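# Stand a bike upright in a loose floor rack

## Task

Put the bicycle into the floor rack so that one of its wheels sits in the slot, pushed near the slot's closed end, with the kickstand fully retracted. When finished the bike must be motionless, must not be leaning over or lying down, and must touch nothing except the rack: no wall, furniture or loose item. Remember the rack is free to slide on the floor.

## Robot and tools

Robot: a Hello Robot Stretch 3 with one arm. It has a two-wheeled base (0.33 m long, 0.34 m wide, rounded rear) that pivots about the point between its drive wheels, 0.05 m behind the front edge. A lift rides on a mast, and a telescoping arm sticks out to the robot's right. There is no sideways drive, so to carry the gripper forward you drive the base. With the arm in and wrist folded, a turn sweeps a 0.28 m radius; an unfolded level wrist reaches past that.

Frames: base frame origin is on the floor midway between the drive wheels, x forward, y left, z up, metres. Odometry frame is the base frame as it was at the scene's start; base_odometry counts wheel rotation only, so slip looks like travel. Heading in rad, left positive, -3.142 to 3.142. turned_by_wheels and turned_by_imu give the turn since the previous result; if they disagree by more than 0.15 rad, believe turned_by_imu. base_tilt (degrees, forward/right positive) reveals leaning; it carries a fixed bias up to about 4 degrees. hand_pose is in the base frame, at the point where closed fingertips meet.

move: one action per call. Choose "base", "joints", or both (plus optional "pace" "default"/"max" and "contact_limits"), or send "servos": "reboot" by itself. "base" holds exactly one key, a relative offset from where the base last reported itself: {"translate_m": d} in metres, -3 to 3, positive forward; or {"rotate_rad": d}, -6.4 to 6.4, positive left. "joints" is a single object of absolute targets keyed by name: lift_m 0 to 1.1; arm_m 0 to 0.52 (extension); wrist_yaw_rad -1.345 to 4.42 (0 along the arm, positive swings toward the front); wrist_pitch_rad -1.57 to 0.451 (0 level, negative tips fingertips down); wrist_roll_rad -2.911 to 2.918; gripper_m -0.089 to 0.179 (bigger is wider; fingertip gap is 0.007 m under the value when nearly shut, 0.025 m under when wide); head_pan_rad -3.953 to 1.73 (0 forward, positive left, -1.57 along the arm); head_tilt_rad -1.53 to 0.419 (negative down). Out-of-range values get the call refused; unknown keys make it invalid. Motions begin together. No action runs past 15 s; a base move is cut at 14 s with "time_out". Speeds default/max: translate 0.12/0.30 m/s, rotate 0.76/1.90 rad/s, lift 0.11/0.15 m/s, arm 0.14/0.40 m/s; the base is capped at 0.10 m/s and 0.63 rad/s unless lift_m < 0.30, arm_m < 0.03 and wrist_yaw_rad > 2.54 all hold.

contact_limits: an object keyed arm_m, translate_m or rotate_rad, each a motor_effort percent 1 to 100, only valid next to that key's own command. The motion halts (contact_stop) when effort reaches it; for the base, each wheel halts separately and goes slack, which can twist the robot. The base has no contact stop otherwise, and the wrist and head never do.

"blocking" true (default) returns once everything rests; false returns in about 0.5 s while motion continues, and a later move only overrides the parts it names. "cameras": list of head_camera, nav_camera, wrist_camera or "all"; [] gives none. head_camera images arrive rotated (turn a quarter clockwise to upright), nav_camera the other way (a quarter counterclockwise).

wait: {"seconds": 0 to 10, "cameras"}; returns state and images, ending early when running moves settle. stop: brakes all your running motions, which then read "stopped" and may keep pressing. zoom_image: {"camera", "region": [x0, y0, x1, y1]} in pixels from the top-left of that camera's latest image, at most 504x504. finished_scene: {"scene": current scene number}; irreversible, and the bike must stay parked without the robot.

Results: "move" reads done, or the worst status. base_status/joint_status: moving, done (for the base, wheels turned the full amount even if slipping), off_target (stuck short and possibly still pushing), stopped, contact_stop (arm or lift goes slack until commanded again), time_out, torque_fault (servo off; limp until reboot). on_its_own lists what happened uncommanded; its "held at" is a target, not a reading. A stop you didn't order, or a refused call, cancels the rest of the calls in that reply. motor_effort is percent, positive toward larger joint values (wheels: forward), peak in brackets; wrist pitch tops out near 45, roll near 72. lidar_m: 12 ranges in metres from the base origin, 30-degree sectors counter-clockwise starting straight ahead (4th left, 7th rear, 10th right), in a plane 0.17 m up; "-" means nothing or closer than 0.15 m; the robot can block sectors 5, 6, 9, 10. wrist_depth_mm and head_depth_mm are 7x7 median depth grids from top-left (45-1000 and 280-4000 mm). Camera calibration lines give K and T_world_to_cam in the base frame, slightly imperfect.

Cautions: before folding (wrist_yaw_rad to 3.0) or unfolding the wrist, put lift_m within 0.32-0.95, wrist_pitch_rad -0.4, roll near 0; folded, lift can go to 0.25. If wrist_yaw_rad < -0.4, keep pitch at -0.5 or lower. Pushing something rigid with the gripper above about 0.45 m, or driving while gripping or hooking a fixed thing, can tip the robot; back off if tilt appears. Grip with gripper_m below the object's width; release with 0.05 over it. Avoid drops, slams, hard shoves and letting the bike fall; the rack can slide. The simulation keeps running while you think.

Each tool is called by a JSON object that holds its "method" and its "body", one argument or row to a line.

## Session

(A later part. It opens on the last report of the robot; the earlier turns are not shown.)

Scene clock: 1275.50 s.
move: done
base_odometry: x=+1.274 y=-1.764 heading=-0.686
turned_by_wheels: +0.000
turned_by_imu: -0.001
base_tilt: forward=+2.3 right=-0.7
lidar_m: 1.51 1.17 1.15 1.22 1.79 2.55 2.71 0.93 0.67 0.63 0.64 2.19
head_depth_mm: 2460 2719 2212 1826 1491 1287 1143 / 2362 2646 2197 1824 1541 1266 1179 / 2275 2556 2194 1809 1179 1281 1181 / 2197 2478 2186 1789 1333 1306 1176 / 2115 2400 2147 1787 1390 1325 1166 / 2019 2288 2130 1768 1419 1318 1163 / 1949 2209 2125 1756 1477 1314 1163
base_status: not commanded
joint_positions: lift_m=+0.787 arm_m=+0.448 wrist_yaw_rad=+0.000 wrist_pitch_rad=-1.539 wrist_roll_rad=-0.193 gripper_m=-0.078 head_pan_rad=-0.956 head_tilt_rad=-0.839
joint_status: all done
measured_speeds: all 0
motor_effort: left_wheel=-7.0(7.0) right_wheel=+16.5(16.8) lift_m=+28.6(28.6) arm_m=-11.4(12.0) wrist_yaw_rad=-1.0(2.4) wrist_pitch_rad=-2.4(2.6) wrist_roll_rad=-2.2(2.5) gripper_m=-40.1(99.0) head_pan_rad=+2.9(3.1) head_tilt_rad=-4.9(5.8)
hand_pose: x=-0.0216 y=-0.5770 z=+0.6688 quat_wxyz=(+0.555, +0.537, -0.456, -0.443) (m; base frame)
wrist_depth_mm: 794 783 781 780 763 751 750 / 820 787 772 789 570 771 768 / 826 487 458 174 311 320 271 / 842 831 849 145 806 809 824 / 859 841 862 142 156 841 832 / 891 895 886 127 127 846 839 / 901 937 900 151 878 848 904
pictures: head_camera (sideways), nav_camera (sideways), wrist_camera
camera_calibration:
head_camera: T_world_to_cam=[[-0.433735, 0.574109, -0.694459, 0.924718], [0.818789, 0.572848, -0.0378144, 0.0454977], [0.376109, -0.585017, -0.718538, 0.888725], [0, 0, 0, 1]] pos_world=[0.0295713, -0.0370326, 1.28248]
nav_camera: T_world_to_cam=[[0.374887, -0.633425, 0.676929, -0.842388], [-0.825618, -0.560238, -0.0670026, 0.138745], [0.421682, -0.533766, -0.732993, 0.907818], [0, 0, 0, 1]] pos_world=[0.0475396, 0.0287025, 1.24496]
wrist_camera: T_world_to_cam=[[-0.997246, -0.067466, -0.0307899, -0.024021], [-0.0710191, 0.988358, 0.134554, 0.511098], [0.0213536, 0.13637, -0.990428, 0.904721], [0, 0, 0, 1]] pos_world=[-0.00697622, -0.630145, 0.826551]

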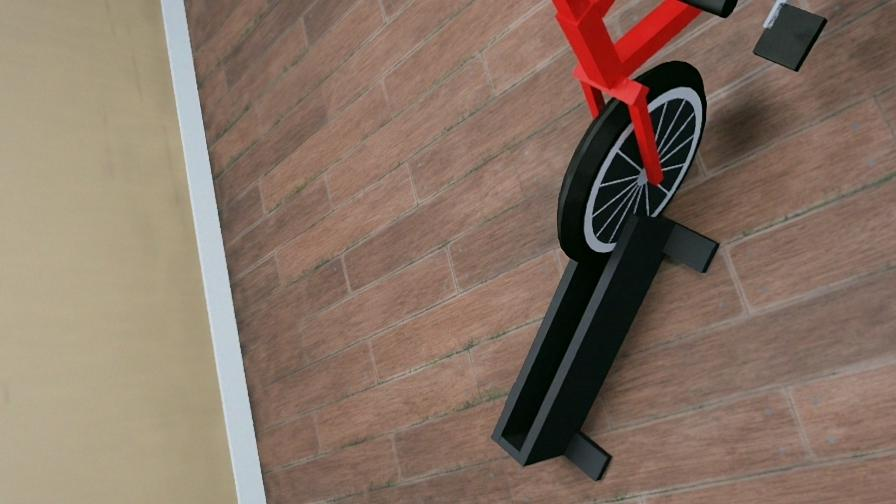

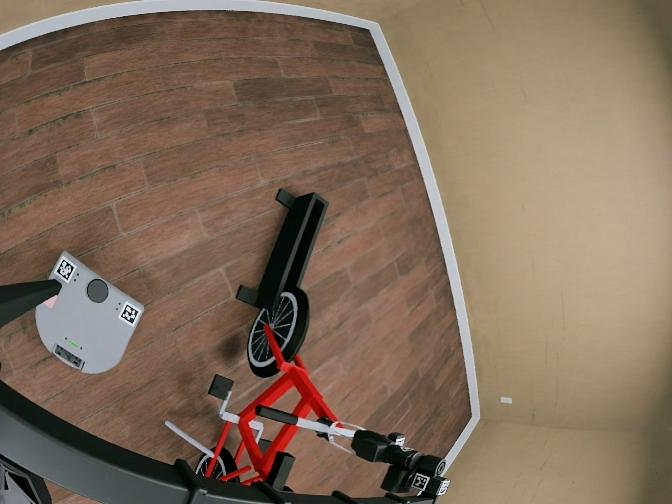

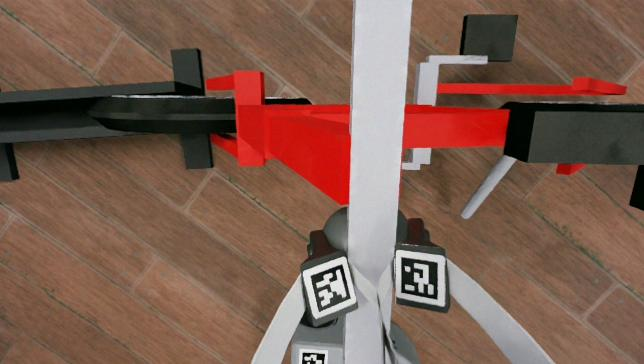

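{"method": "move", "body": {
  "base": {"translate_m":0.04}
}}

Scene clock: 1279.07 s.
move: done
base_odometry: x=+1.305 y=-1.789 heading=-0.687
turned_by_wheels: -0.002
turned_by_imu: -0.046
base_tilt: forward=+2.3 right=-0.8
lidar_m: 1.54 1.16 1.13 1.18 1.67 2.57 2.70 2.68 0.68 0.62 0.63 2.17
head_depth_mm: 2536 2766 2198 1811 1482 1290 1148 / 2416 2661 2198 1809 1535 1221 1179 / 2313 2550 2186 1791 1185 1288 1180 / 2200 2489 2183 1796 1364 1307 1179 / 2121 2390 2158 1777 1385 1333 1169 / 2029 2296 2133 1773 1413 1319 1162 / 1952 2179 2112 1770 1438 1317 1162
base_status: done
joint_positions: lift_m=+0.787 arm_m=+0.448 wrist_yaw_rad=+0.002 wrist_pitch_rad=-1.538 wrist_roll_rad=-0.192 gripper_m=-0.076 head_pan_rad=-0.955 head_tilt_rad=-0.839
joint_status: not commanded
measured_speeds: all 0
on_its_own: right_wheel is at rest, and its effort (+43.0) is outside its rest range (-21 to +21)
motor_effort: left_wheel=-18.6(18.8) right_wheel=+43.0(44.1) lift_m=+23.0(30.3) arm_m=-19.7(19.9) wrist_yaw_rad=-2.1(2.1) wrist_pitch_rad=-2.3(2.8) wrist_roll_rad=-2.7(3.0) gripper_m=-16.1(16.5) head_pan_rad=+2.8(3.2) head_tilt_rad=-4.4(5.9)
hand_pose: x=-0.0216 y=-0.5772 z=+0.6688 quat_wxyz=(+0.555, +0.537, -0.456, -0.442) (m; base frame)
wrist_depth_mm: 762 797 792 786 756 776 769 / 793 781 790 789 589 787 773 / 764 466 445 181 314 316 268 / 850 852 838 165 800 807 831 / 858 862 880 153 140 811 816 / 874 901 879 125 127 850 830 / 905 891 865 150 907 877 888
pictures: head_camera (sideways), nav_camera (sideways), wrist_camera
camera_calibration:
head_camera: T_world_to_cam=[[-0.433833, 0.574131, -0.694379, 0.924614], [0.818733, 0.572928, -0.037815, 0.0454987], [0.376118, -0.584917, -0.718615, 0.888825], [0, 0, 0, 1]] pos_world=[0.0295735, -0.0370286, 1.28248]
nav_camera: T_world_to_cam=[[0.374989, -0.633451, 0.676847, -0.842283], [-0.825569, -0.560309, -0.0670005, 0.138742], [0.421685, -0.53366, -0.733068, 0.907916], [0, 0, 0, 1]] pos_world=[0.0475332, 0.0287115, 1.24496]
wrist_camera: T_world_to_cam=[[-0.997236, -0.0676209, -0.030772, -0.0241576], [-0.0711524, 0.98846, 0.133732, 0.511914], [0.0213738, 0.135552, -0.99054, 0.90434], [0, 0, 0, 1]] pos_world=[-0.00699613, -0.630225, 0.826581]

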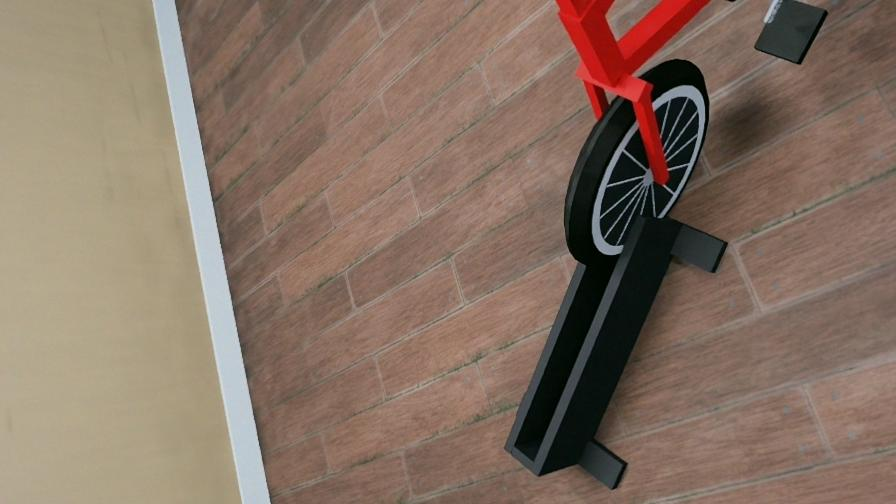

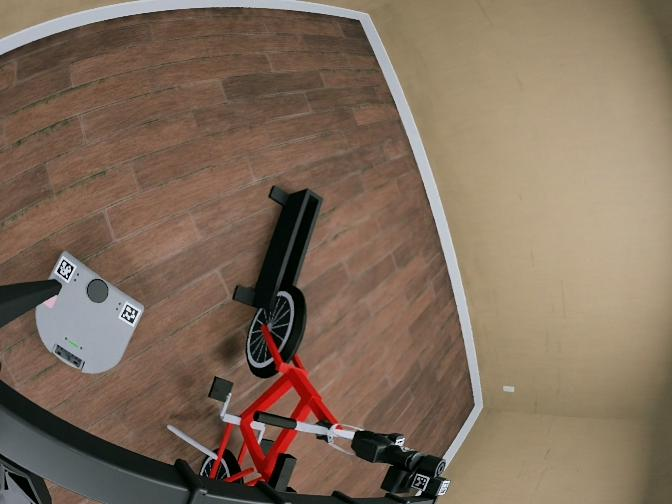

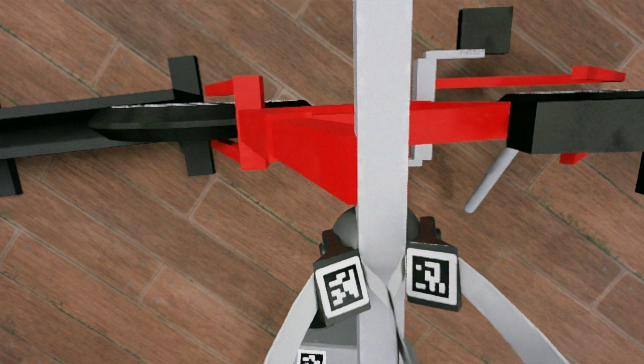

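{"method": "move", "body": {
  "joints": {"gripper_m":0.12},
  "cameras": ["wrist_camera"]
}}

{"method": "move", "body": {
  "joints": {"lift_m":0.93}
}}

Scene clock: 1332.60 s.
move: done
base_odometry: x=+1.305 y=-1.789 heading=-0.686
turned_by_wheels: +0.001
turned_by_imu: +0.001
base_tilt: forward=+2.3 right=-0.8
lidar_m: 1.54 1.16 1.13 1.19 1.67 2.58 2.69 2.69 0.68 0.62 0.63 2.17
head_depth_mm: 2523 2753 2211 1816 990 1292 1147 / 2430 2670 2193 1795 1536 1225 1172 / 2283 2596 2194 1796 1188 1290 1183 / 2201 2467 2171 1791 1341 1300 1181 / 2112 2400 2164 1768 1382 1318 1166 / 2018 2298 2132 1778 1428 1324 1168 / 1946 2186 2121 1768 1443 1314 1155
base_status: not commanded
joint_positions: lift_m=+0.787 arm_m=+0.448 wrist_yaw_rad=+0.002 wrist_pitch_rad=-1.542 wrist_roll_rad=-0.194 gripper_m=+0.120 head_pan_rad=-0.955 head_tilt_rad=-0.839
joint_status: all done
measured_speeds: all 0
motor_effort: left_wheel=-1.9(18.7) right_wheel=+4.8(43.1) lift_m=+28.7(29.0) arm_m=-17.9(20.0) wrist_yaw_rad=-2.4(3.2) wrist_pitch_rad=-1.8(3.0) wrist_roll_rad=-1.9(2.9) gripper_m=+0.6(80.5) head_pan_rad=+2.8(3.6) head_tilt_rad=-4.7(5.9)
hand_pose: x=-0.0216 y=-0.5762 z=+0.6689 quat_wxyz=(+0.554, +0.539, -0.455, -0.443) (m; base frame)
wrist_depth_mm: 790 780 798 773 122 570 750 / 811 782 767 797 126 774 773 / 835 493 452 206 131 317 266 / 864 840 834 188 141 824 816 / 900 862 824 846 142 140 838 / 884 900 146 856 148 122 115 / 912 121 879 774 890 896 881
pictures: wrist_camera
camera_calibration:
wrist_camera: T_world_to_cam=[[-0.99707, -0.0699361, -0.0309815, -0.0252791], [-0.0735624, 0.987724, 0.137805, 0.507657], [0.0209636, 0.13968, -0.989975, 0.906257], [0, 0, 0, 1]] pos_world=[-0.00685899, -0.629779, 0.826431]

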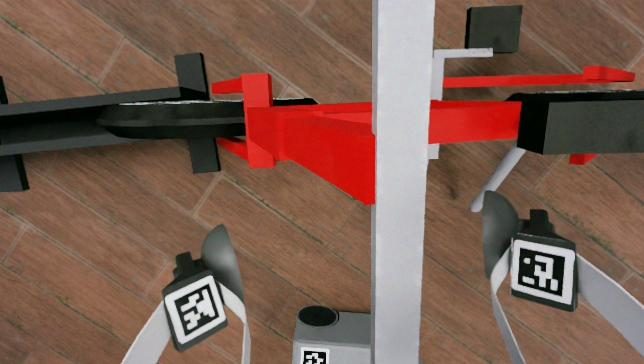

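Scene clock: 1334.73 s.
move: done
base_odometry: x=+1.305 y=-1.789 heading=-0.686
turned_by_wheels: +0.000
turned_by_imu: -0.001
base_tilt: forward=+2.3 right=-0.8
lidar_m: 1.54 1.16 1.13 1.18 1.68 2.57 2.70 2.69 0.68 0.62 0.63 2.16
head_depth_mm: 2533 2739 2232 1823 1492 1292 1143 / 2416 2651 2183 1811 1538 1227 1185 / 2295 2566 2190 1807 1185 1280 1175 / 2225 2470 2164 1792 1334 1317 1177 / 2110 2378 2170 1784 1391 1320 1170 / 2011 2283 2140 1778 1411 1317 1167 / 1948 2184 2130 1760 1442 1308 1165
base_status: not commanded
joint_positions: lift_m=+0.930 arm_m=+0.448 wrist_yaw_rad=+0.002 wrist_pitch_rad=-1.543 wrist_roll_rad=-0.194 gripper_m=+0.120 head_pan_rad=-0.955 head_tilt_rad=-0.839
joint_status: all done
measured_speeds: all 0
motor_effort: left_wheel=-1.9(2.2) right_wheel=+4.5(5.3) lift_m=+28.5(30.2) arm_m=-15.8(18.1) wrist_yaw_rad=-2.5(2.5) wrist_pitch_rad=-2.1(2.1) wrist_roll_rad=-1.8(2.3) gripper_m=+0.5(1.6) head_pan_rad=+2.5(3.2) head_tilt_rad=-5.0(5.9)
hand_pose: x=-0.0216 y=-0.5760 z=+0.8119 quat_wxyz=(+0.554, +0.539, -0.454, -0.443) (m; base frame)
wrist_depth_mm: 914 947 926 841 911 884 902 / 918 974 920 918 905 915 397 / 951 973 604 381 606 405 408 / - - 981 952 949 931 955 / - - - - 984 140 954 / - - 146 - - 121 115 / - 121 - 896 - - -
pictures: head_camera (sideways), nav_camera (sideways), wrist_camera
camera_calibration:
head_camera: T_world_to_cam=[[-0.433834, 0.574132, -0.694378, 0.924613], [0.818733, 0.572928, -0.037815, 0.0454988], [0.376118, -0.584916, -0.718616, 0.888827], [0, 0, 0, 1]] pos_world=[0.0295735, -0.0370286, 1.28248]
nav_camera: T_world_to_cam=[[0.37499, -0.633452, 0.676846, -0.842281], [-0.825569, -0.560309, -0.0670005, 0.138742], [0.421685, -0.533659, -0.733069, 0.907917], [0, 0, 0, 1]] pos_world=[0.0475332, 0.0287116, 1.24496]
wrist_camera: T_world_to_cam=[[-0.997072, -0.0698883, -0.0310282, -0.0207704], [-0.0735361, 0.98763, 0.138487, 0.487168], [0.0209658, 0.140363, -0.989878, 1.04812], [0, 0, 0, 1]] pos_world=[-0.00685988, -0.629711, 0.969403]

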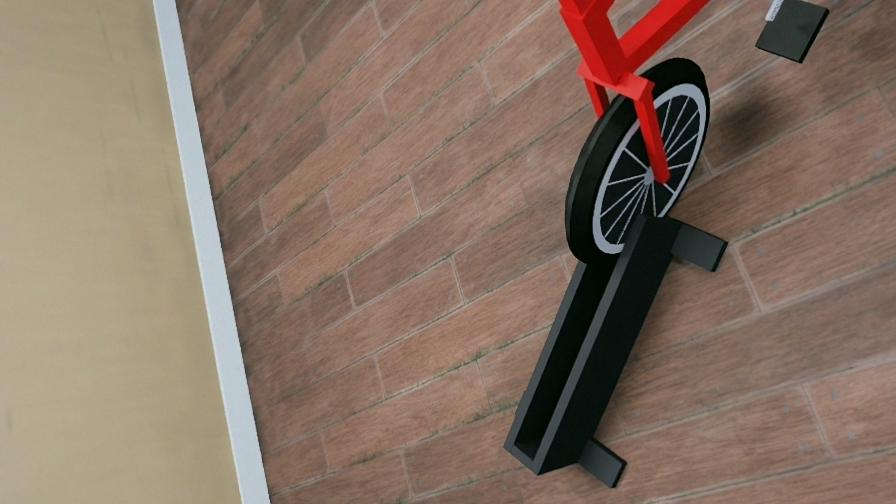

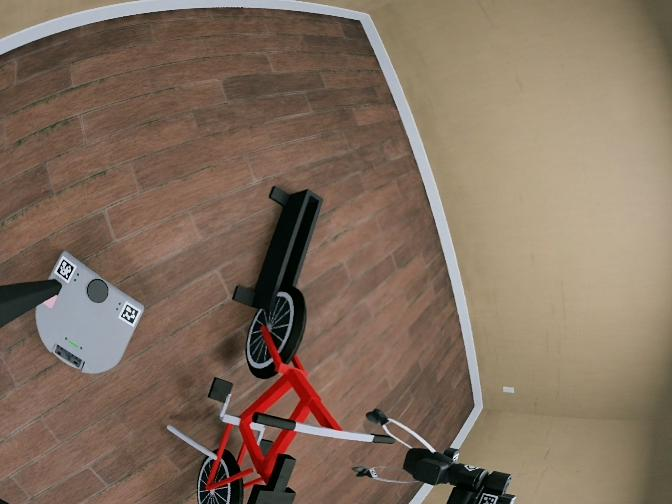

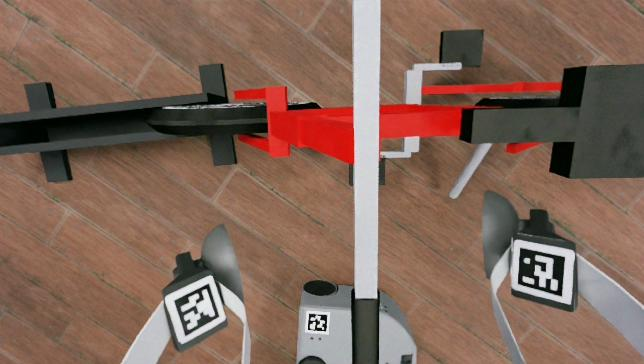

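{"method": "move", "body": {
  "base": {"translate_m":0.33},
  "joints": {"arm_m":0.51,"wrist_roll_rad":-1.70,"gripper_m":0.17,"head_pan_rad":-1.2,"head_tilt_rad":-0.9}
}}

{"method": "move", "body": {
  "joints": {"lift_m":0.56}
}}

Scene clock: 1361.77 s.
move: done
base_odometry: x=+1.560 y=-1.998 heading=-0.686
turned_by_wheels: +0.000
turned_by_imu: -0.002
base_tilt: forward=+2.3 right=-0.8
lidar_m: 1.30 0.98 0.95 1.00 1.42 2.85 2.99 0.89 0.63 0.59 1.94 1.89
head_depth_mm: 2912 731 1996 1703 1488 1250 1171 / 2658 2542 2056 1730 1491 1261 1166 / 2455 2521 2057 1704 1493 1261 1157 / 2263 2412 2015 1698 1477 1267 1157 / 2117 2321 2007 1701 1465 1279 1155 / 1970 2230 2017 1689 1320 1282 1154 / 1840 2080 2016 1684 1448 1286 1140
base_status: done
joint_positions: lift_m=+0.930 arm_m=+0.510 wrist_yaw_rad=+0.000 wrist_pitch_rad=-1.543 wrist_roll_rad=-1.694 gripper_m=+0.170 head_pan_rad=-1.195 head_tilt_rad=-0.889
joint_status: all done
measured_speeds: all 0
motor_effort: left_wheel=+3.2(8.3) right_wheel=+3.2(8.3) lift_m=+23.2(28.8) arm_m=+5.0(20.8) wrist_yaw_rad=+0.0(1.8) wrist_pitch_rad=-1.2(1.8) wrist_roll_rad=-2.1(5.2) gripper_m=+0.6(83.0) head_pan_rad=-1.8(4.7) head_tilt_rad=-4.9(7.9)
hand_pose: x=-0.0213 y=-0.6379 z=+0.8119 quat_wxyz=(+0.715, +0.696, +0.045, +0.043) (m; base frame)
wrist_depth_mm: 929 942 909 911 895 903 867 / 916 980 958 937 900 914 929 / 833 868 971 929 960 912 932 / 823 848 974 966 939 949 929 / - - - 694 - - 131 / - 141 - 684 - - 112 / - 120 - 826 - - -
pictures: head_camera (sideways), nav_camera (sideways), wrist_camera
camera_calibration:
head_camera: T_world_to_cam=[[-0.297894, 0.6917, -0.657883, 0.876228], [0.930407, 0.364553, -0.0380025, 0.0450592], [0.213547, -0.62342, -0.75216, 0.933442], [0, 0, 0, 1]] pos_world=[0.0197658, -0.040587, 1.28027]
nav_camera: T_world_to_cam=[[0.226353, -0.734578, 0.639656, -0.792914], [-0.935963, -0.34586, -0.065978, 0.13808], [0.269698, -0.58376, -0.765825, 0.951441], [0, 0, 0, 1]] pos_world=[0.0521152, 0.0207119, 1.24494]
wrist_camera: T_world_to_cam=[[-0.00312564, -0.99997, -0.00709441, -0.61636], [-0.986148, 0.00190573, 0.165859, -0.122181], [-0.165841, 0.00751455, -0.986124, 0.965036], [0, 0, 0, 1]] pos_world=[0.0376269, -0.623361, 0.967537]

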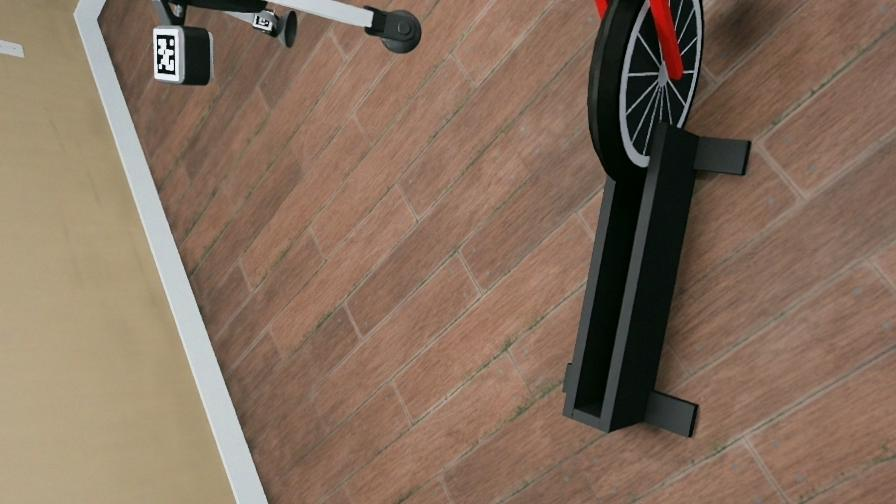

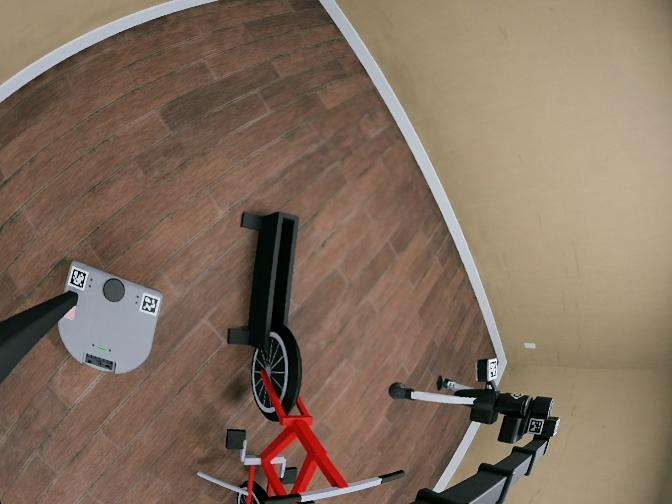

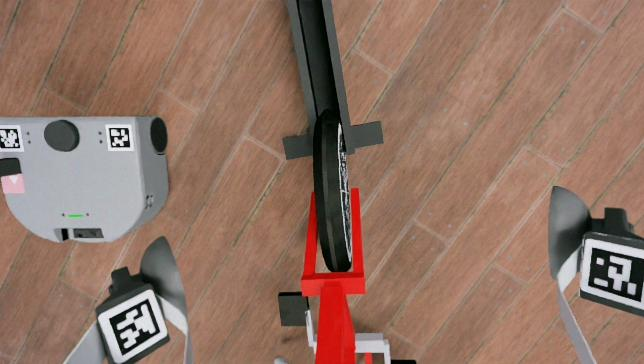

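Scene clock: 1365.97 s.
move: done
base_odometry: x=+1.560 y=-1.998 heading=-0.686
turned_by_wheels: +0.000
turned_by_imu: -0.001
base_tilt: forward=+2.3 right=-0.8
lidar_m: 1.30 0.98 0.95 1.00 1.41 2.85 2.98 0.90 0.63 0.59 1.94 1.89
head_depth_mm: 2949 2582 2062 787 1477 542 455 / 2685 2529 2052 1623 1489 1267 1168 / 2493 2515 2056 1732 1485 1263 1161 / 2290 2434 2002 1699 1480 1277 1160 / 2116 2328 2024 1693 1473 1277 1158 / 1950 2221 1995 1689 1336 1284 1148 / 1850 2065 1991 1685 1454 1283 1148
base_status: not commanded
joint_positions: lift_m=+0.560 arm_m=+0.510 wrist_yaw_rad=+0.000 wrist_pitch_rad=-1.543 wrist_roll_rad=-1.694 gripper_m=+0.170 head_pan_rad=-1.195 head_tilt_rad=-0.889
joint_status: all done
measured_speeds: all 0
motor_effort: left_wheel=+3.1(3.6) right_wheel=+2.9(3.8) lift_m=+23.0(24.7) arm_m=-13.6(13.6) wrist_yaw_rad=-0.1(1.7) wrist_pitch_rad=-1.6(2.0) wrist_roll_rad=-2.0(2.2) gripper_m=+1.3(1.8) head_pan_rad=-2.2(2.8) head_tilt_rad=-5.5(6.0)
hand_pose: x=-0.0213 y=-0.6379 z=+0.4419 quat_wxyz=(+0.715, +0.696, +0.045, +0.043) (m; base frame)
wrist_depth_mm: 566 577 550 551 571 549 550 / 573 579 585 564 571 563 550 / 582 599 605 373 580 573 563 / 577 614 591 283 609 602 592 / 570 634 635 260 607 623 131 / 641 141 658 251 621 626 113 / 672 121 660 254 635 635 650
pictures: head_camera (sideways), nav_camera (sideways), wrist_camera
camera_calibration:
head_camera: T_world_to_cam=[[-0.297894, 0.6917, -0.657883, 0.876228], [0.930407, 0.364553, -0.0380025, 0.0450592], [0.213547, -0.62342, -0.752161, 0.933442], [0, 0, 0, 1]] pos_world=[0.0197658, -0.040587, 1.28027]
nav_camera: T_world_to_cam=[[0.226353, -0.734578, 0.639655, -0.792914], [-0.935963, -0.34586, -0.065978, 0.13808], [0.269698, -0.58376, -0.765825, 0.951441], [0, 0, 0, 1]] pos_world=[0.0521152, 0.0207119, 1.24494]
wrist_camera: T_world_to_cam=[[-0.00303689, -0.99997, -0.00709459, -0.618983], [-0.986147, 0.00181816, 0.165861, -0.0608709], [-0.165844, 0.00750001, -0.986124, 0.600165], [0, 0, 0, 1]] pos_world=[0.037626, -0.623355, 0.597541]

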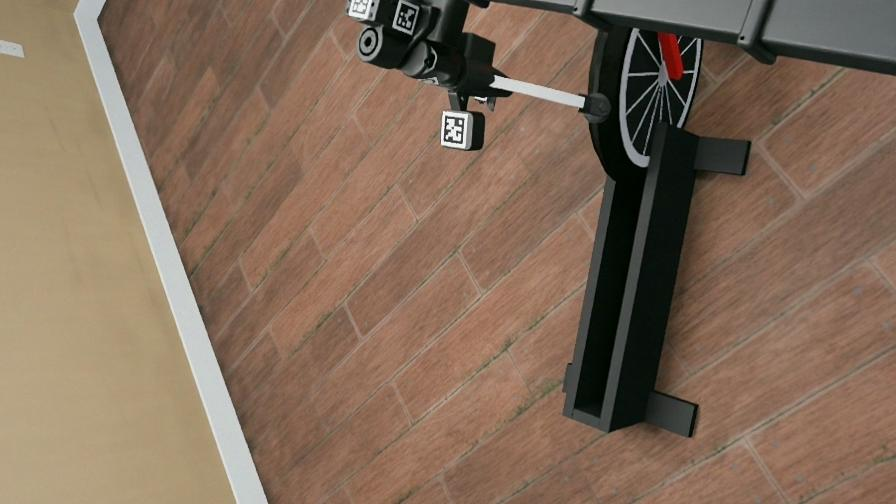

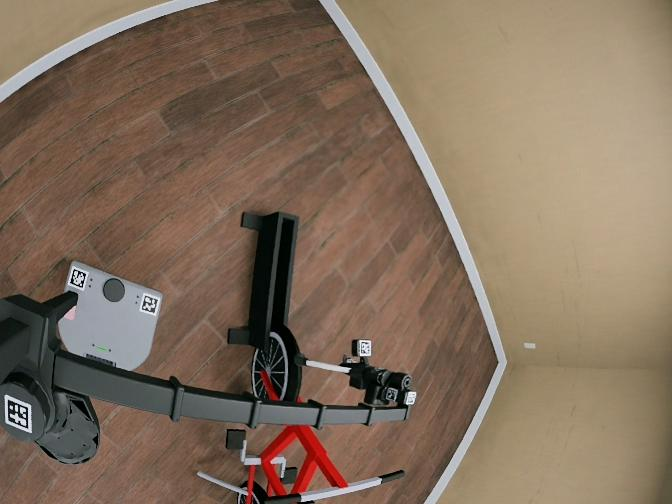

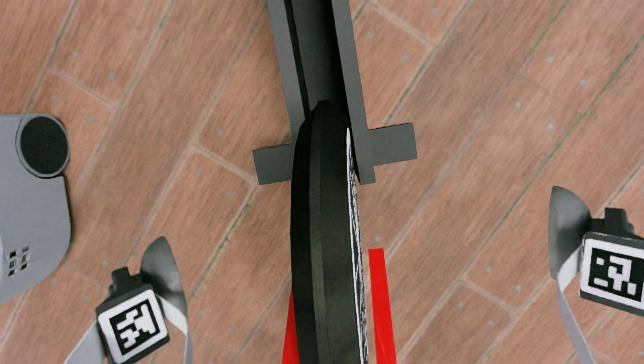

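{"method": "move", "body": {
  "joints": {"arm_m":0.49,"wrist_roll_rad":-1.74,"lift_m":0.445,"gripper_m":0.14}
}}

Scene clock: 1377.77 s.
move: done
base_odometry: x=+1.560 y=-1.998 heading=-0.686
turned_by_wheels: +0.000
turned_by_imu: -0.001
base_tilt: forward=+2.3 right=-0.8
lidar_m: 1.30 0.98 0.95 1.00 1.41 2.85 2.98 0.90 0.63 0.60 1.95 1.89
head_depth_mm: 2931 2562 2063 861 770 647 580 / 2648 2524 2055 1716 1045 1261 1148 / 2445 2528 2044 1714 1455 1258 1156 / 2272 2430 2058 1699 1482 1276 1160 / 2113 2298 2029 1702 1464 1277 1154 / 1970 2221 1996 1703 1328 1291 1148 / 1845 2080 1993 1690 1461 1279 1143
base_status: not commanded
joint_positions: lift_m=+0.445 arm_m=+0.490 wrist_yaw_rad=+0.000 wrist_pitch_rad=-1.543 wrist_roll_rad=-1.735 gripper_m=+0.140 head_pan_rad=-1.195 head_tilt_rad=-0.889
joint_status: all done
measured_speeds: all 0
motor_effort: left_wheel=+3.3(3.5) right_wheel=+3.2(3.9) lift_m=+23.7(24.2) arm_m=-17.4(21.4) wrist_yaw_rad=-0.6(1.6) wrist_pitch_rad=-1.2(1.8) wrist_roll_rad=-2.1(5.3) gripper_m=+0.1(82.5) head_pan_rad=-2.7(3.0) head_tilt_rad=-5.1(5.8)
hand_pose: x=-0.0213 y=-0.6179 z=+0.3269 quat_wxyz=(+0.714, +0.695, +0.059, +0.057) (m; base frame)
wrist_depth_mm: 468 458 454 416 449 437 443 / 475 463 466 455 461 461 456 / 481 476 476 219 453 465 467 / 501 494 488 174 457 479 473 / 503 515 502 161 495 139 495 / 523 130 505 150 512 510 111 / 550 118 525 141 273 531 516
pictures: head_camera (sideways), nav_camera (sideways), wrist_camera
camera_calibration:
head_camera: T_world_to_cam=[[-0.297894, 0.6917, -0.657883, 0.876228], [0.930407, 0.364553, -0.0380025, 0.0450592], [0.213547, -0.62342, -0.752161, 0.933442], [0, 0, 0, 1]] pos_world=[0.0197658, -0.040587, 1.28027]
nav_camera: T_world_to_cam=[[0.226353, -0.734578, 0.639656, -0.792914], [-0.935963, -0.34586, -0.065978, 0.13808], [0.269698, -0.58376, -0.765825, 0.951441], [0, 0, 0, 1]] pos_world=[0.0521152, 0.0207119, 1.24494]
wrist_camera: T_world_to_cam=[[0.0370742, -0.999287, -0.0071443, -0.598489], [-0.985249, -0.0377467, 0.166912, -0.0665981], [-0.167063, 0.00085079, -0.985946, 0.482413], [0, 0, 0, 1]] pos_world=[0.0371659, -0.600986, 0.482473]

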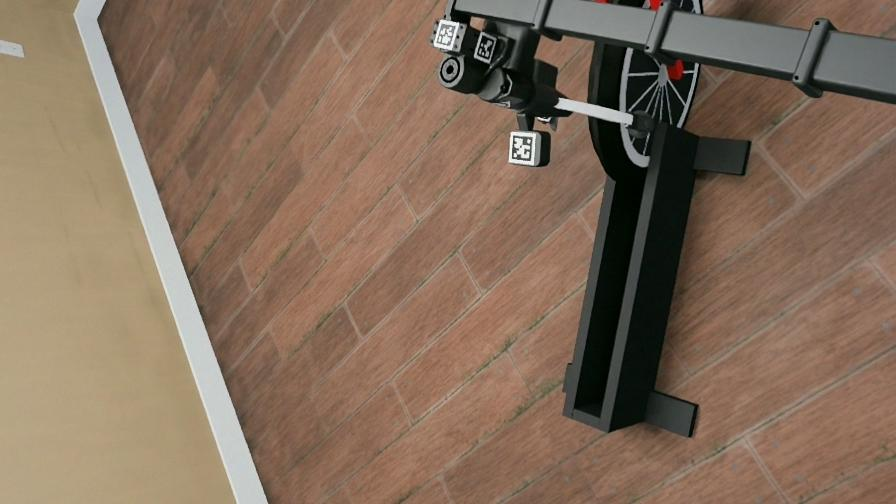

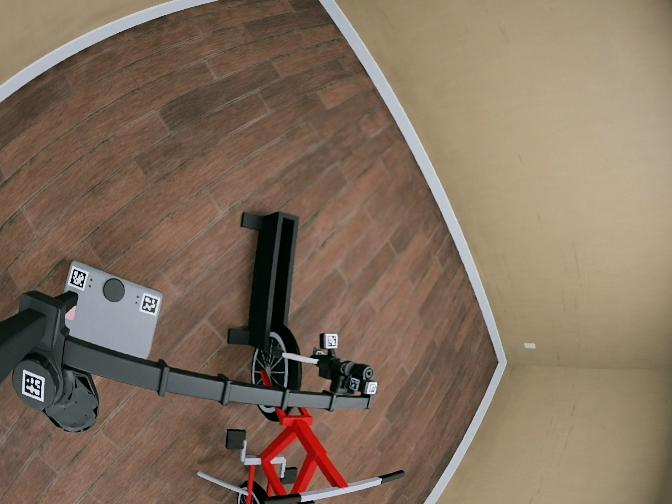

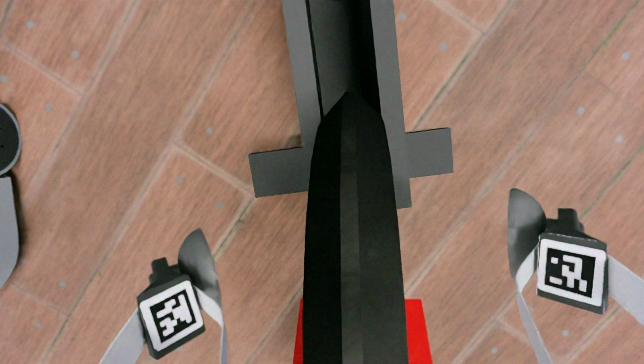

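{"method": "move", "body": {
  "joints": {"arm_m":0.485,"gripper_m":0.02},
  "cameras": ["wrist_camera"]
}}

{"method": "move", "body": {
  "joints": {"gripper_m":-0.04},
  "cameras": ["wrist_camera"]
}}

{"method": "move", "body": {
  "base": {"translate_m":0.05}
}}

Scene clock: 1383.07 s.
move: done
base_odometry: x=+1.560 y=-1.998 heading=-0.686
turned_by_wheels: +0.000
turned_by_imu: -0.001
base_tilt: forward=+2.3 right=-0.8
lidar_m: 1.30 0.98 0.95 1.00 1.41 2.85 2.98 0.89 0.63 0.60 1.93 1.89
head_depth_mm: 2903 2563 2075 854 770 647 580 / 2672 2545 2055 1732 1049 1256 1150 / 2421 2515 2042 1734 1452 1261 1169 / 2262 2408 2015 1705 1481 1272 1159 / 2108 2335 2003 1705 1475 1277 1160 / 1953 2245 2009 1683 1324 1286 1158 / 1833 2073 1990 1670 1456 1281 1152
base_status: not commanded
joint_positions: lift_m=+0.445 arm_m=+0.485 wrist_yaw_rad=+0.000 wrist_pitch_rad=-1.540 wrist_roll_rad=-1.735 gripper_m=+0.020 head_pan_rad=-1.195 head_tilt_rad=-0.889
joint_status: all done
measured_speeds: all 0
motor_effort: left_wheel=+3.2(3.7) right_wheel=+3.5(3.6) lift_m=+27.9(28.0) arm_m=-19.0(19.7) wrist_yaw_rad=+0.5(1.4) wrist_pitch_rad=-2.1(2.4) wrist_roll_rad=-1.8(2.1) gripper_m=-8.1(80.4) head_pan_rad=-2.1(3.2) head_tilt_rad=-5.2(5.8)
hand_pose: x=-0.0213 y=-0.6139 z=+0.3268 quat_wxyz=(+0.715, +0.694, +0.059, +0.057) (m; base frame)
wrist_depth_mm: 455 451 450 437 446 442 441 / 470 475 470 450 455 453 457 / 483 479 473 313 456 471 461 / 498 500 489 174 458 477 476 / 510 509 503 156 151 489 493 / 521 522 514 141 131 501 503 / 553 541 526 136 153 518 517
pictures: wrist_camera
camera_calibration:
wrist_camera: T_world_to_cam=[[0.0372133, -0.999302, -0.00324924, -0.595775], [-0.985243, -0.037233, 0.167061, -0.0661691], [-0.167065, -0.00301558, -0.985941, 0.47997], [0, 0, 0, 1]] pos_world=[0.0371644, -0.596375, 0.482341]

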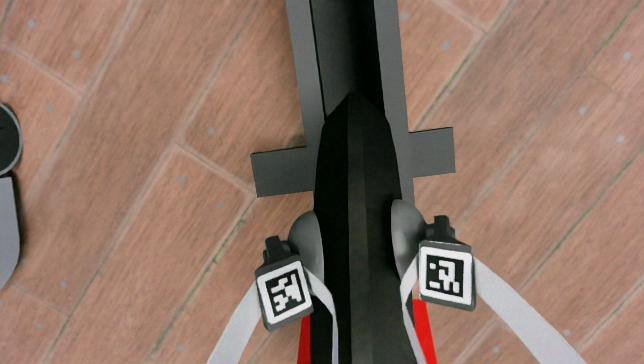

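Scene clock: 1384.20 s.
move: done
base_odometry: x=+1.560 y=-1.998 heading=-0.686
turned_by_wheels: +0.000
turned_by_imu: +0.000
base_tilt: forward=+2.3 right=-0.7
lidar_m: 1.30 0.98 0.95 1.00 1.41 2.85 2.98 0.89 0.63 0.60 1.94 1.89
head_depth_mm: 2929 2555 2059 856 772 647 580 / 2679 2530 2054 1719 1047 1265 1143 / 2452 2510 2023 1710 1448 1258 1158 / 2269 2426 2024 1708 1478 1279 1164 / 2106 2316 2003 1700 1467 1277 1154 / 1959 2235 2001 1688 1324 1283 1146 / 1823 2059 1982 1683 1449 1281 1148
base_status: not commanded
joint_positions: lift_m=+0.445 arm_m=+0.485 wrist_yaw_rad=+0.000 wrist_pitch_rad=-1.534 wrist_roll_rad=-1.735 gripper_m=-0.039 head_pan_rad=-1.195 head_tilt_rad=-0.889
joint_status: all done
measured_speeds: all 0
motor_effort: left_wheel=+1.3(3.5) right_wheel=+3.0(3.8) lift_m=+36.9(36.9) arm_m=-18.7(19.3) wrist_yaw_rad=+0.3(1.6) wrist_pitch_rad=-3.0(3.3) wrist_roll_rad=-1.7(2.0) gripper_m=-22.1(95.9) head_pan_rad=-2.4(3.1) head_tilt_rad=-5.4(5.5)
hand_pose: x=-0.0213 y=-0.6153 z=+0.3268 quat_wxyz=(+0.717, +0.692, +0.059, +0.057) (m; base frame)
wrist_depth_mm: 445 460 456 441 447 453 442 / 472 462 463 453 448 451 454 / 475 476 474 218 448 470 463 / 503 484 486 172 461 484 470 / 508 502 508 152 151 495 497 / 517 524 509 131 127 508 507 / 544 534 113 143 149 523 521
pictures: wrist_camera
camera_calibration:
wrist_camera: T_world_to_cam=[[0.0372039, -0.999306, 0.00190805, -0.598787], [-0.985244, -0.0363611, 0.167249, -0.0657284], [-0.167063, -0.00810221, -0.985913, 0.476742], [0, 0, 0, 1]] pos_world=[0.0371648, -0.596899, 0.482162]

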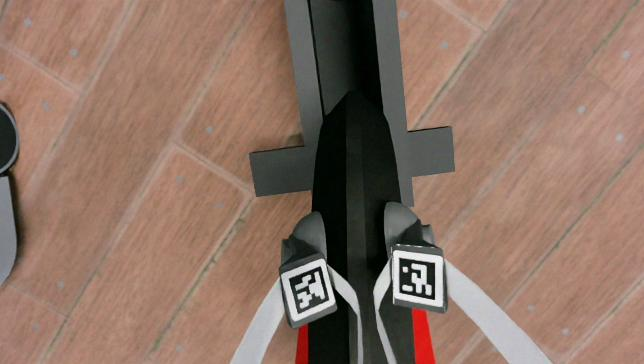

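Scene clock: 1385.77 s.
move: done
base_odometry: x=+1.599 y=-2.030 heading=-0.687
turned_by_wheels: -0.001
turned_by_imu: -0.001
base_tilt: forward=+2.3 right=-0.8
lidar_m: 1.26 0.95 0.93 0.97 1.37 2.89 3.00 0.92 0.63 0.60 1.89 1.85
head_depth_mm: 2892 2565 2096 854 768 646 579 / 2630 2544 2051 1728 1059 1245 1148 / 2392 2507 2041 1722 1456 1260 1162 / 2216 2439 2041 1702 1486 1263 1154 / 2050 2299 2008 1696 1458 1277 1152 / 1927 2172 1998 1693 1452 1284 1151 / 1796 2017 1989 1674 1462 1286 1147
base_status: done
joint_positions: lift_m=+0.445 arm_m=+0.485 wrist_yaw_rad=+0.002 wrist_pitch_rad=-1.539 wrist_roll_rad=-1.735 gripper_m=-0.037 head_pan_rad=-1.195 head_tilt_rad=-0.889
joint_status: not commanded
measured_speeds: all 0
motor_effort: left_wheel=-4.9(10.9) right_wheel=+16.9(37.3) lift_m=+21.7(37.3) arm_m=-17.6(19.1) wrist_yaw_rad=-1.0(3.1) wrist_pitch_rad=-2.3(4.5) wrist_roll_rad=-1.8(2.1) gripper_m=-7.8(22.5) head_pan_rad=-2.4(3.0) head_tilt_rad=-5.0(6.1)
hand_pose: x=-0.0214 y=-0.6141 z=+0.3268 quat_wxyz=(+0.715, +0.694, +0.060, +0.058) (m; base frame)
wrist_depth_mm: 459 451 457 444 450 444 443 / 471 471 471 458 456 453 449 / 482 489 470 463 468 466 476 / 493 487 498 229 466 471 490 / 500 507 507 149 496 497 495 / 522 526 517 126 125 511 507 / 530 542 532 155 169 515 522
pictures: head_camera (sideways), nav_camera (sideways), wrist_camera
camera_calibration:
head_camera: T_world_to_cam=[[-0.297839, 0.691804, -0.657798, 0.876117], [0.930448, 0.364447, -0.0380028, 0.0450594], [0.213442, -0.623366, -0.752235, 0.933539], [0, 0, 0, 1]] pos_world=[0.0197601, -0.0405864, 1.28026]
nav_camera: T_world_to_cam=[[0.226292, -0.734672, 0.639569, -0.792801], [-0.936007, -0.345742, -0.0659755, 0.138077], [0.269596, -0.583711, -0.765897, 0.951535], [0, 0, 0, 1]] pos_world=[0.0521153, 0.0207124, 1.24494]
wrist_camera: T_world_to_cam=[[0.0392398, -0.999226, -0.00271639, -0.595993], [-0.985166, -0.0391419, 0.16708, -0.0673796], [-0.167057, -0.00388012, -0.98594, 0.479414], [0, 0, 0, 1]] pos_world=[0.0370964, -0.596309, 0.482313]

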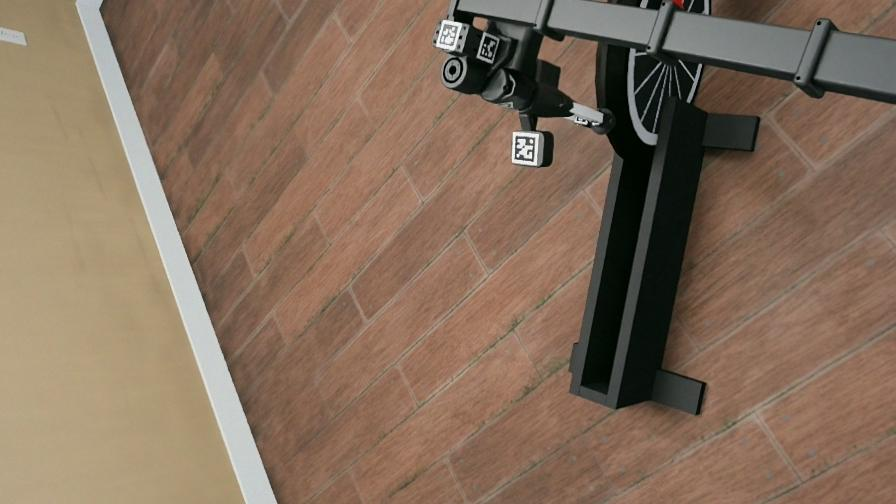

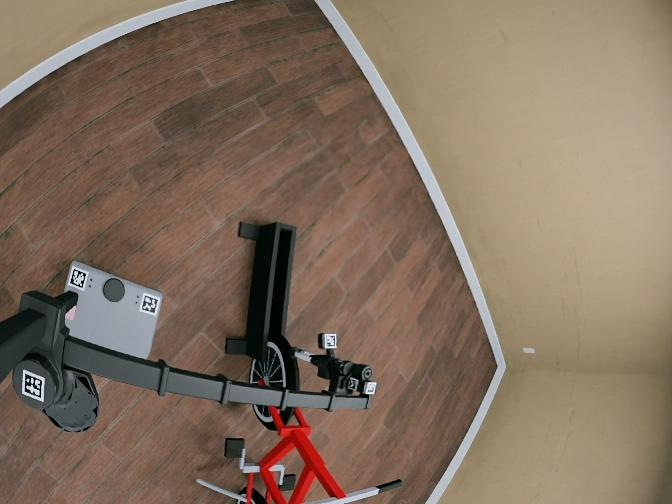

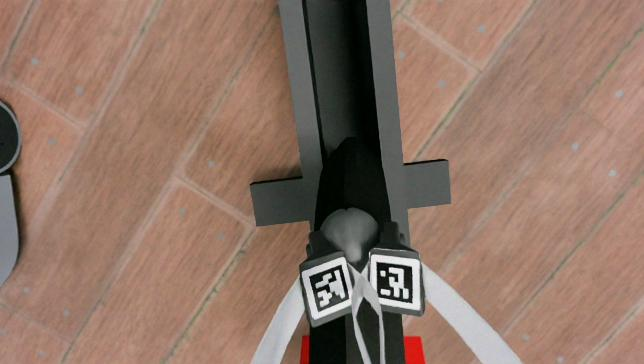

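{"method": "move", "body": {
  "joints": {"lift_m":0.62,"gripper_m":0.1},
  "cameras": []
}}

{"method": "move", "body": {
  "joints": {"arm_m":0.0},
  "pace": "max"
}}

Scene clock: 1479.90 s.
move: done
base_odometry: x=+1.599 y=-2.030 heading=-0.686
turned_by_wheels: +0.001
turned_by_imu: +0.000
base_tilt: forward=+2.3 right=-0.7
lidar_m: 1.26 0.95 0.93 0.97 1.37 2.89 3.03 0.93 0.63 0.59 1.90 1.84
head_depth_mm: 2873 2543 2079 765 1494 1099 419 / 2604 2533 2059 963 1456 1251 1162 / 2387 2511 2054 1721 1478 1263 1164 / 2214 2417 2043 1709 1477 1268 1158 / 2065 2325 2012 1697 1469 1278 1163 / 1923 2182 1990 1692 1460 1282 1149 / 1788 2040 1991 1674 1452 1278 1140
base_status: not commanded
joint_positions: lift_m=+0.620 arm_m=+0.485 wrist_yaw_rad=+0.001 wrist_pitch_rad=-1.545 wrist_roll_rad=-1.735 gripper_m=+0.100 head_pan_rad=-1.195 head_tilt_rad=-0.889
joint_status: all done
measured_speeds: all 0
motor_effort: left_wheel=+1.0(4.9) right_wheel=+0.9(17.3) lift_m=+28.9(30.6) arm_m=-12.4(15.2) wrist_yaw_rad=-1.4(2.3) wrist_pitch_rad=-0.5(2.3) wrist_roll_rad=-1.9(2.1) gripper_m=+0.4(80.8) head_pan_rad=-2.2(2.7) head_tilt_rad=-5.0(6.0)
hand_pose: x=-0.0214 y=-0.6125 z=+0.5019 quat_wxyz=(+0.713, +0.696, +0.059, +0.057) (m; base frame)
wrist_depth_mm: 600 626 609 605 613 620 612 / 642 638 638 627 631 626 629 / 548 670 647 641 631 625 613 / 549 674 667 380 667 665 649 / 557 697 675 346 672 142 669 / 698 716 131 326 712 121 662 / 733 714 720 404 706 707 695
pictures: none
No camera images: "cameras" was empty.

Scene clock: 1482.40 s.
move: done
base_odometry: x=+1.599 y=-2.030 heading=-0.686
turned_by_wheels: +0.000
turned_by_imu: -0.001
base_tilt: forward=+2.3 right=-0.8
lidar_m: 1.26 0.95 0.93 0.97 1.37 2.89 3.02 0.92 0.63 0.59 1.90 1.85
head_depth_mm: 2901 2563 2073 1744 1506 1254 1167 / 2601 2533 2076 1734 1497 1236 406 / 2431 2532 2027 1726 1480 1256 655 / 2219 2431 2027 1718 1479 1263 1157 / 2068 2305 2016 1709 1467 1267 1155 / 1935 2193 2012 1690 1462 1289 1149 / 1799 2037 2001 1682 1454 1287 1145
base_status: not commanded
joint_positions: lift_m=+0.620 arm_m=+0.000 wrist_yaw_rad=+0.001 wrist_pitch_rad=-1.545 wrist_roll_rad=-1.738 gripper_m=+0.100 head_pan_rad=-1.195 head_tilt_rad=-0.889
joint_status: all done
measured_speeds: all 0
motor_effort: left_wheel=+1.1(1.4) right_wheel=+0.9(1.5) lift_m=+25.1(28.8) arm_m=-18.7(20.4) wrist_yaw_rad=-0.9(1.9) wrist_pitch_rad=-1.2(1.6) wrist_roll_rad=-0.8(2.0) gripper_m=+0.6(1.3) head_pan_rad=-1.6(2.7) head_tilt_rad=-5.3(6.0)
hand_pose: x=-0.0213 y=-0.1275 z=+0.5019 quat_wxyz=(+0.713, +0.696, +0.060, +0.058) (m; base frame)
wrist_depth_mm: 629 612 607 605 627 597 567 / 648 643 630 628 628 626 578 / 664 505 488 498 657 633 593 / 669 497 507 500 650 657 584 / 298 524 516 521 675 142 659 / 729 707 131 547 708 121 569 / 739 732 729 740 726 727 708
pictures: head_camera (sideways), nav_camera (sideways), wrist_camera
camera_calibration:
head_camera: T_world_to_cam=[[-0.297743, 0.692074, -0.657558, 0.875803], [0.930536, 0.364224, -0.0380037, 0.04506], [0.213197, -0.623196, -0.752445, 0.933814], [0, 0, 0, 1]] pos_world=[0.0197473, -0.0405834, 1.28025]
nav_camera: T_world_to_cam=[[0.226183, -0.734919, 0.639324, -0.792481], [-0.936102, -0.345488, -0.0659684, 0.138068], [0.26936, -0.583552, -0.766102, 0.951803], [0, 0, 0, 1]] pos_world=[0.0521139, 0.0207178, 1.24494]
wrist_camera: T_world_to_cam=[[0.0409919, -0.999122, -0.00869338, -0.10631], [-0.985077, -0.0418682, 0.166942, -0.077845], [-0.167159, 0.00172039, -0.985928, 0.654668], [0, 0, 0, 1]] pos_world=[0.0371083, -0.110602, 0.657527]

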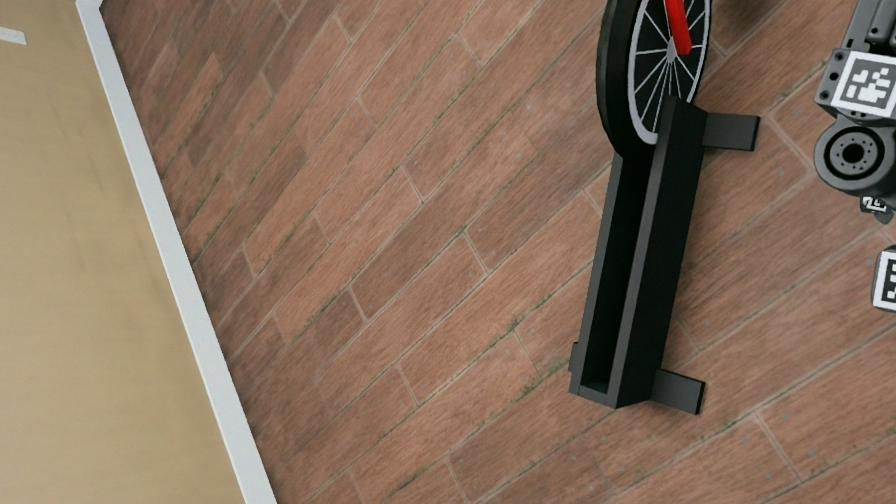

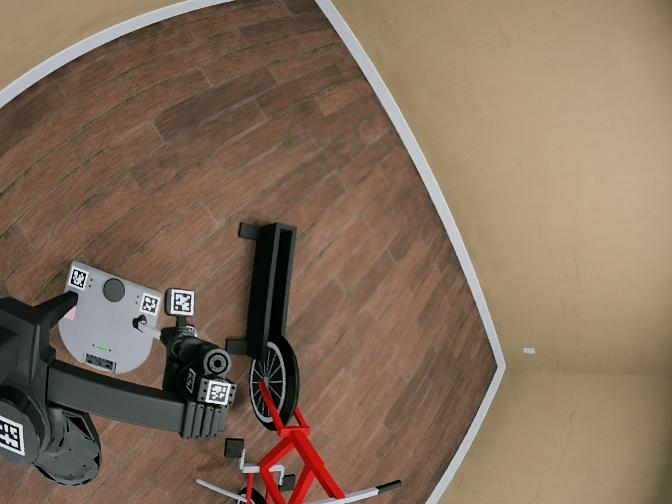

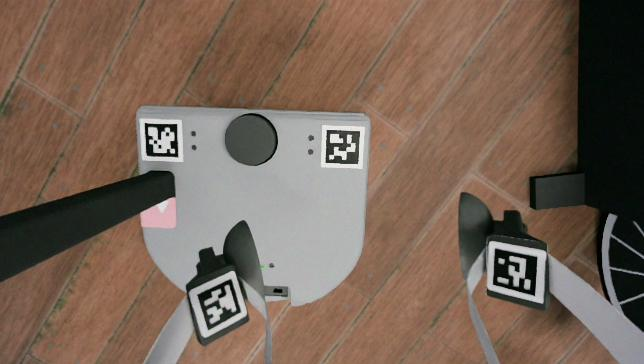

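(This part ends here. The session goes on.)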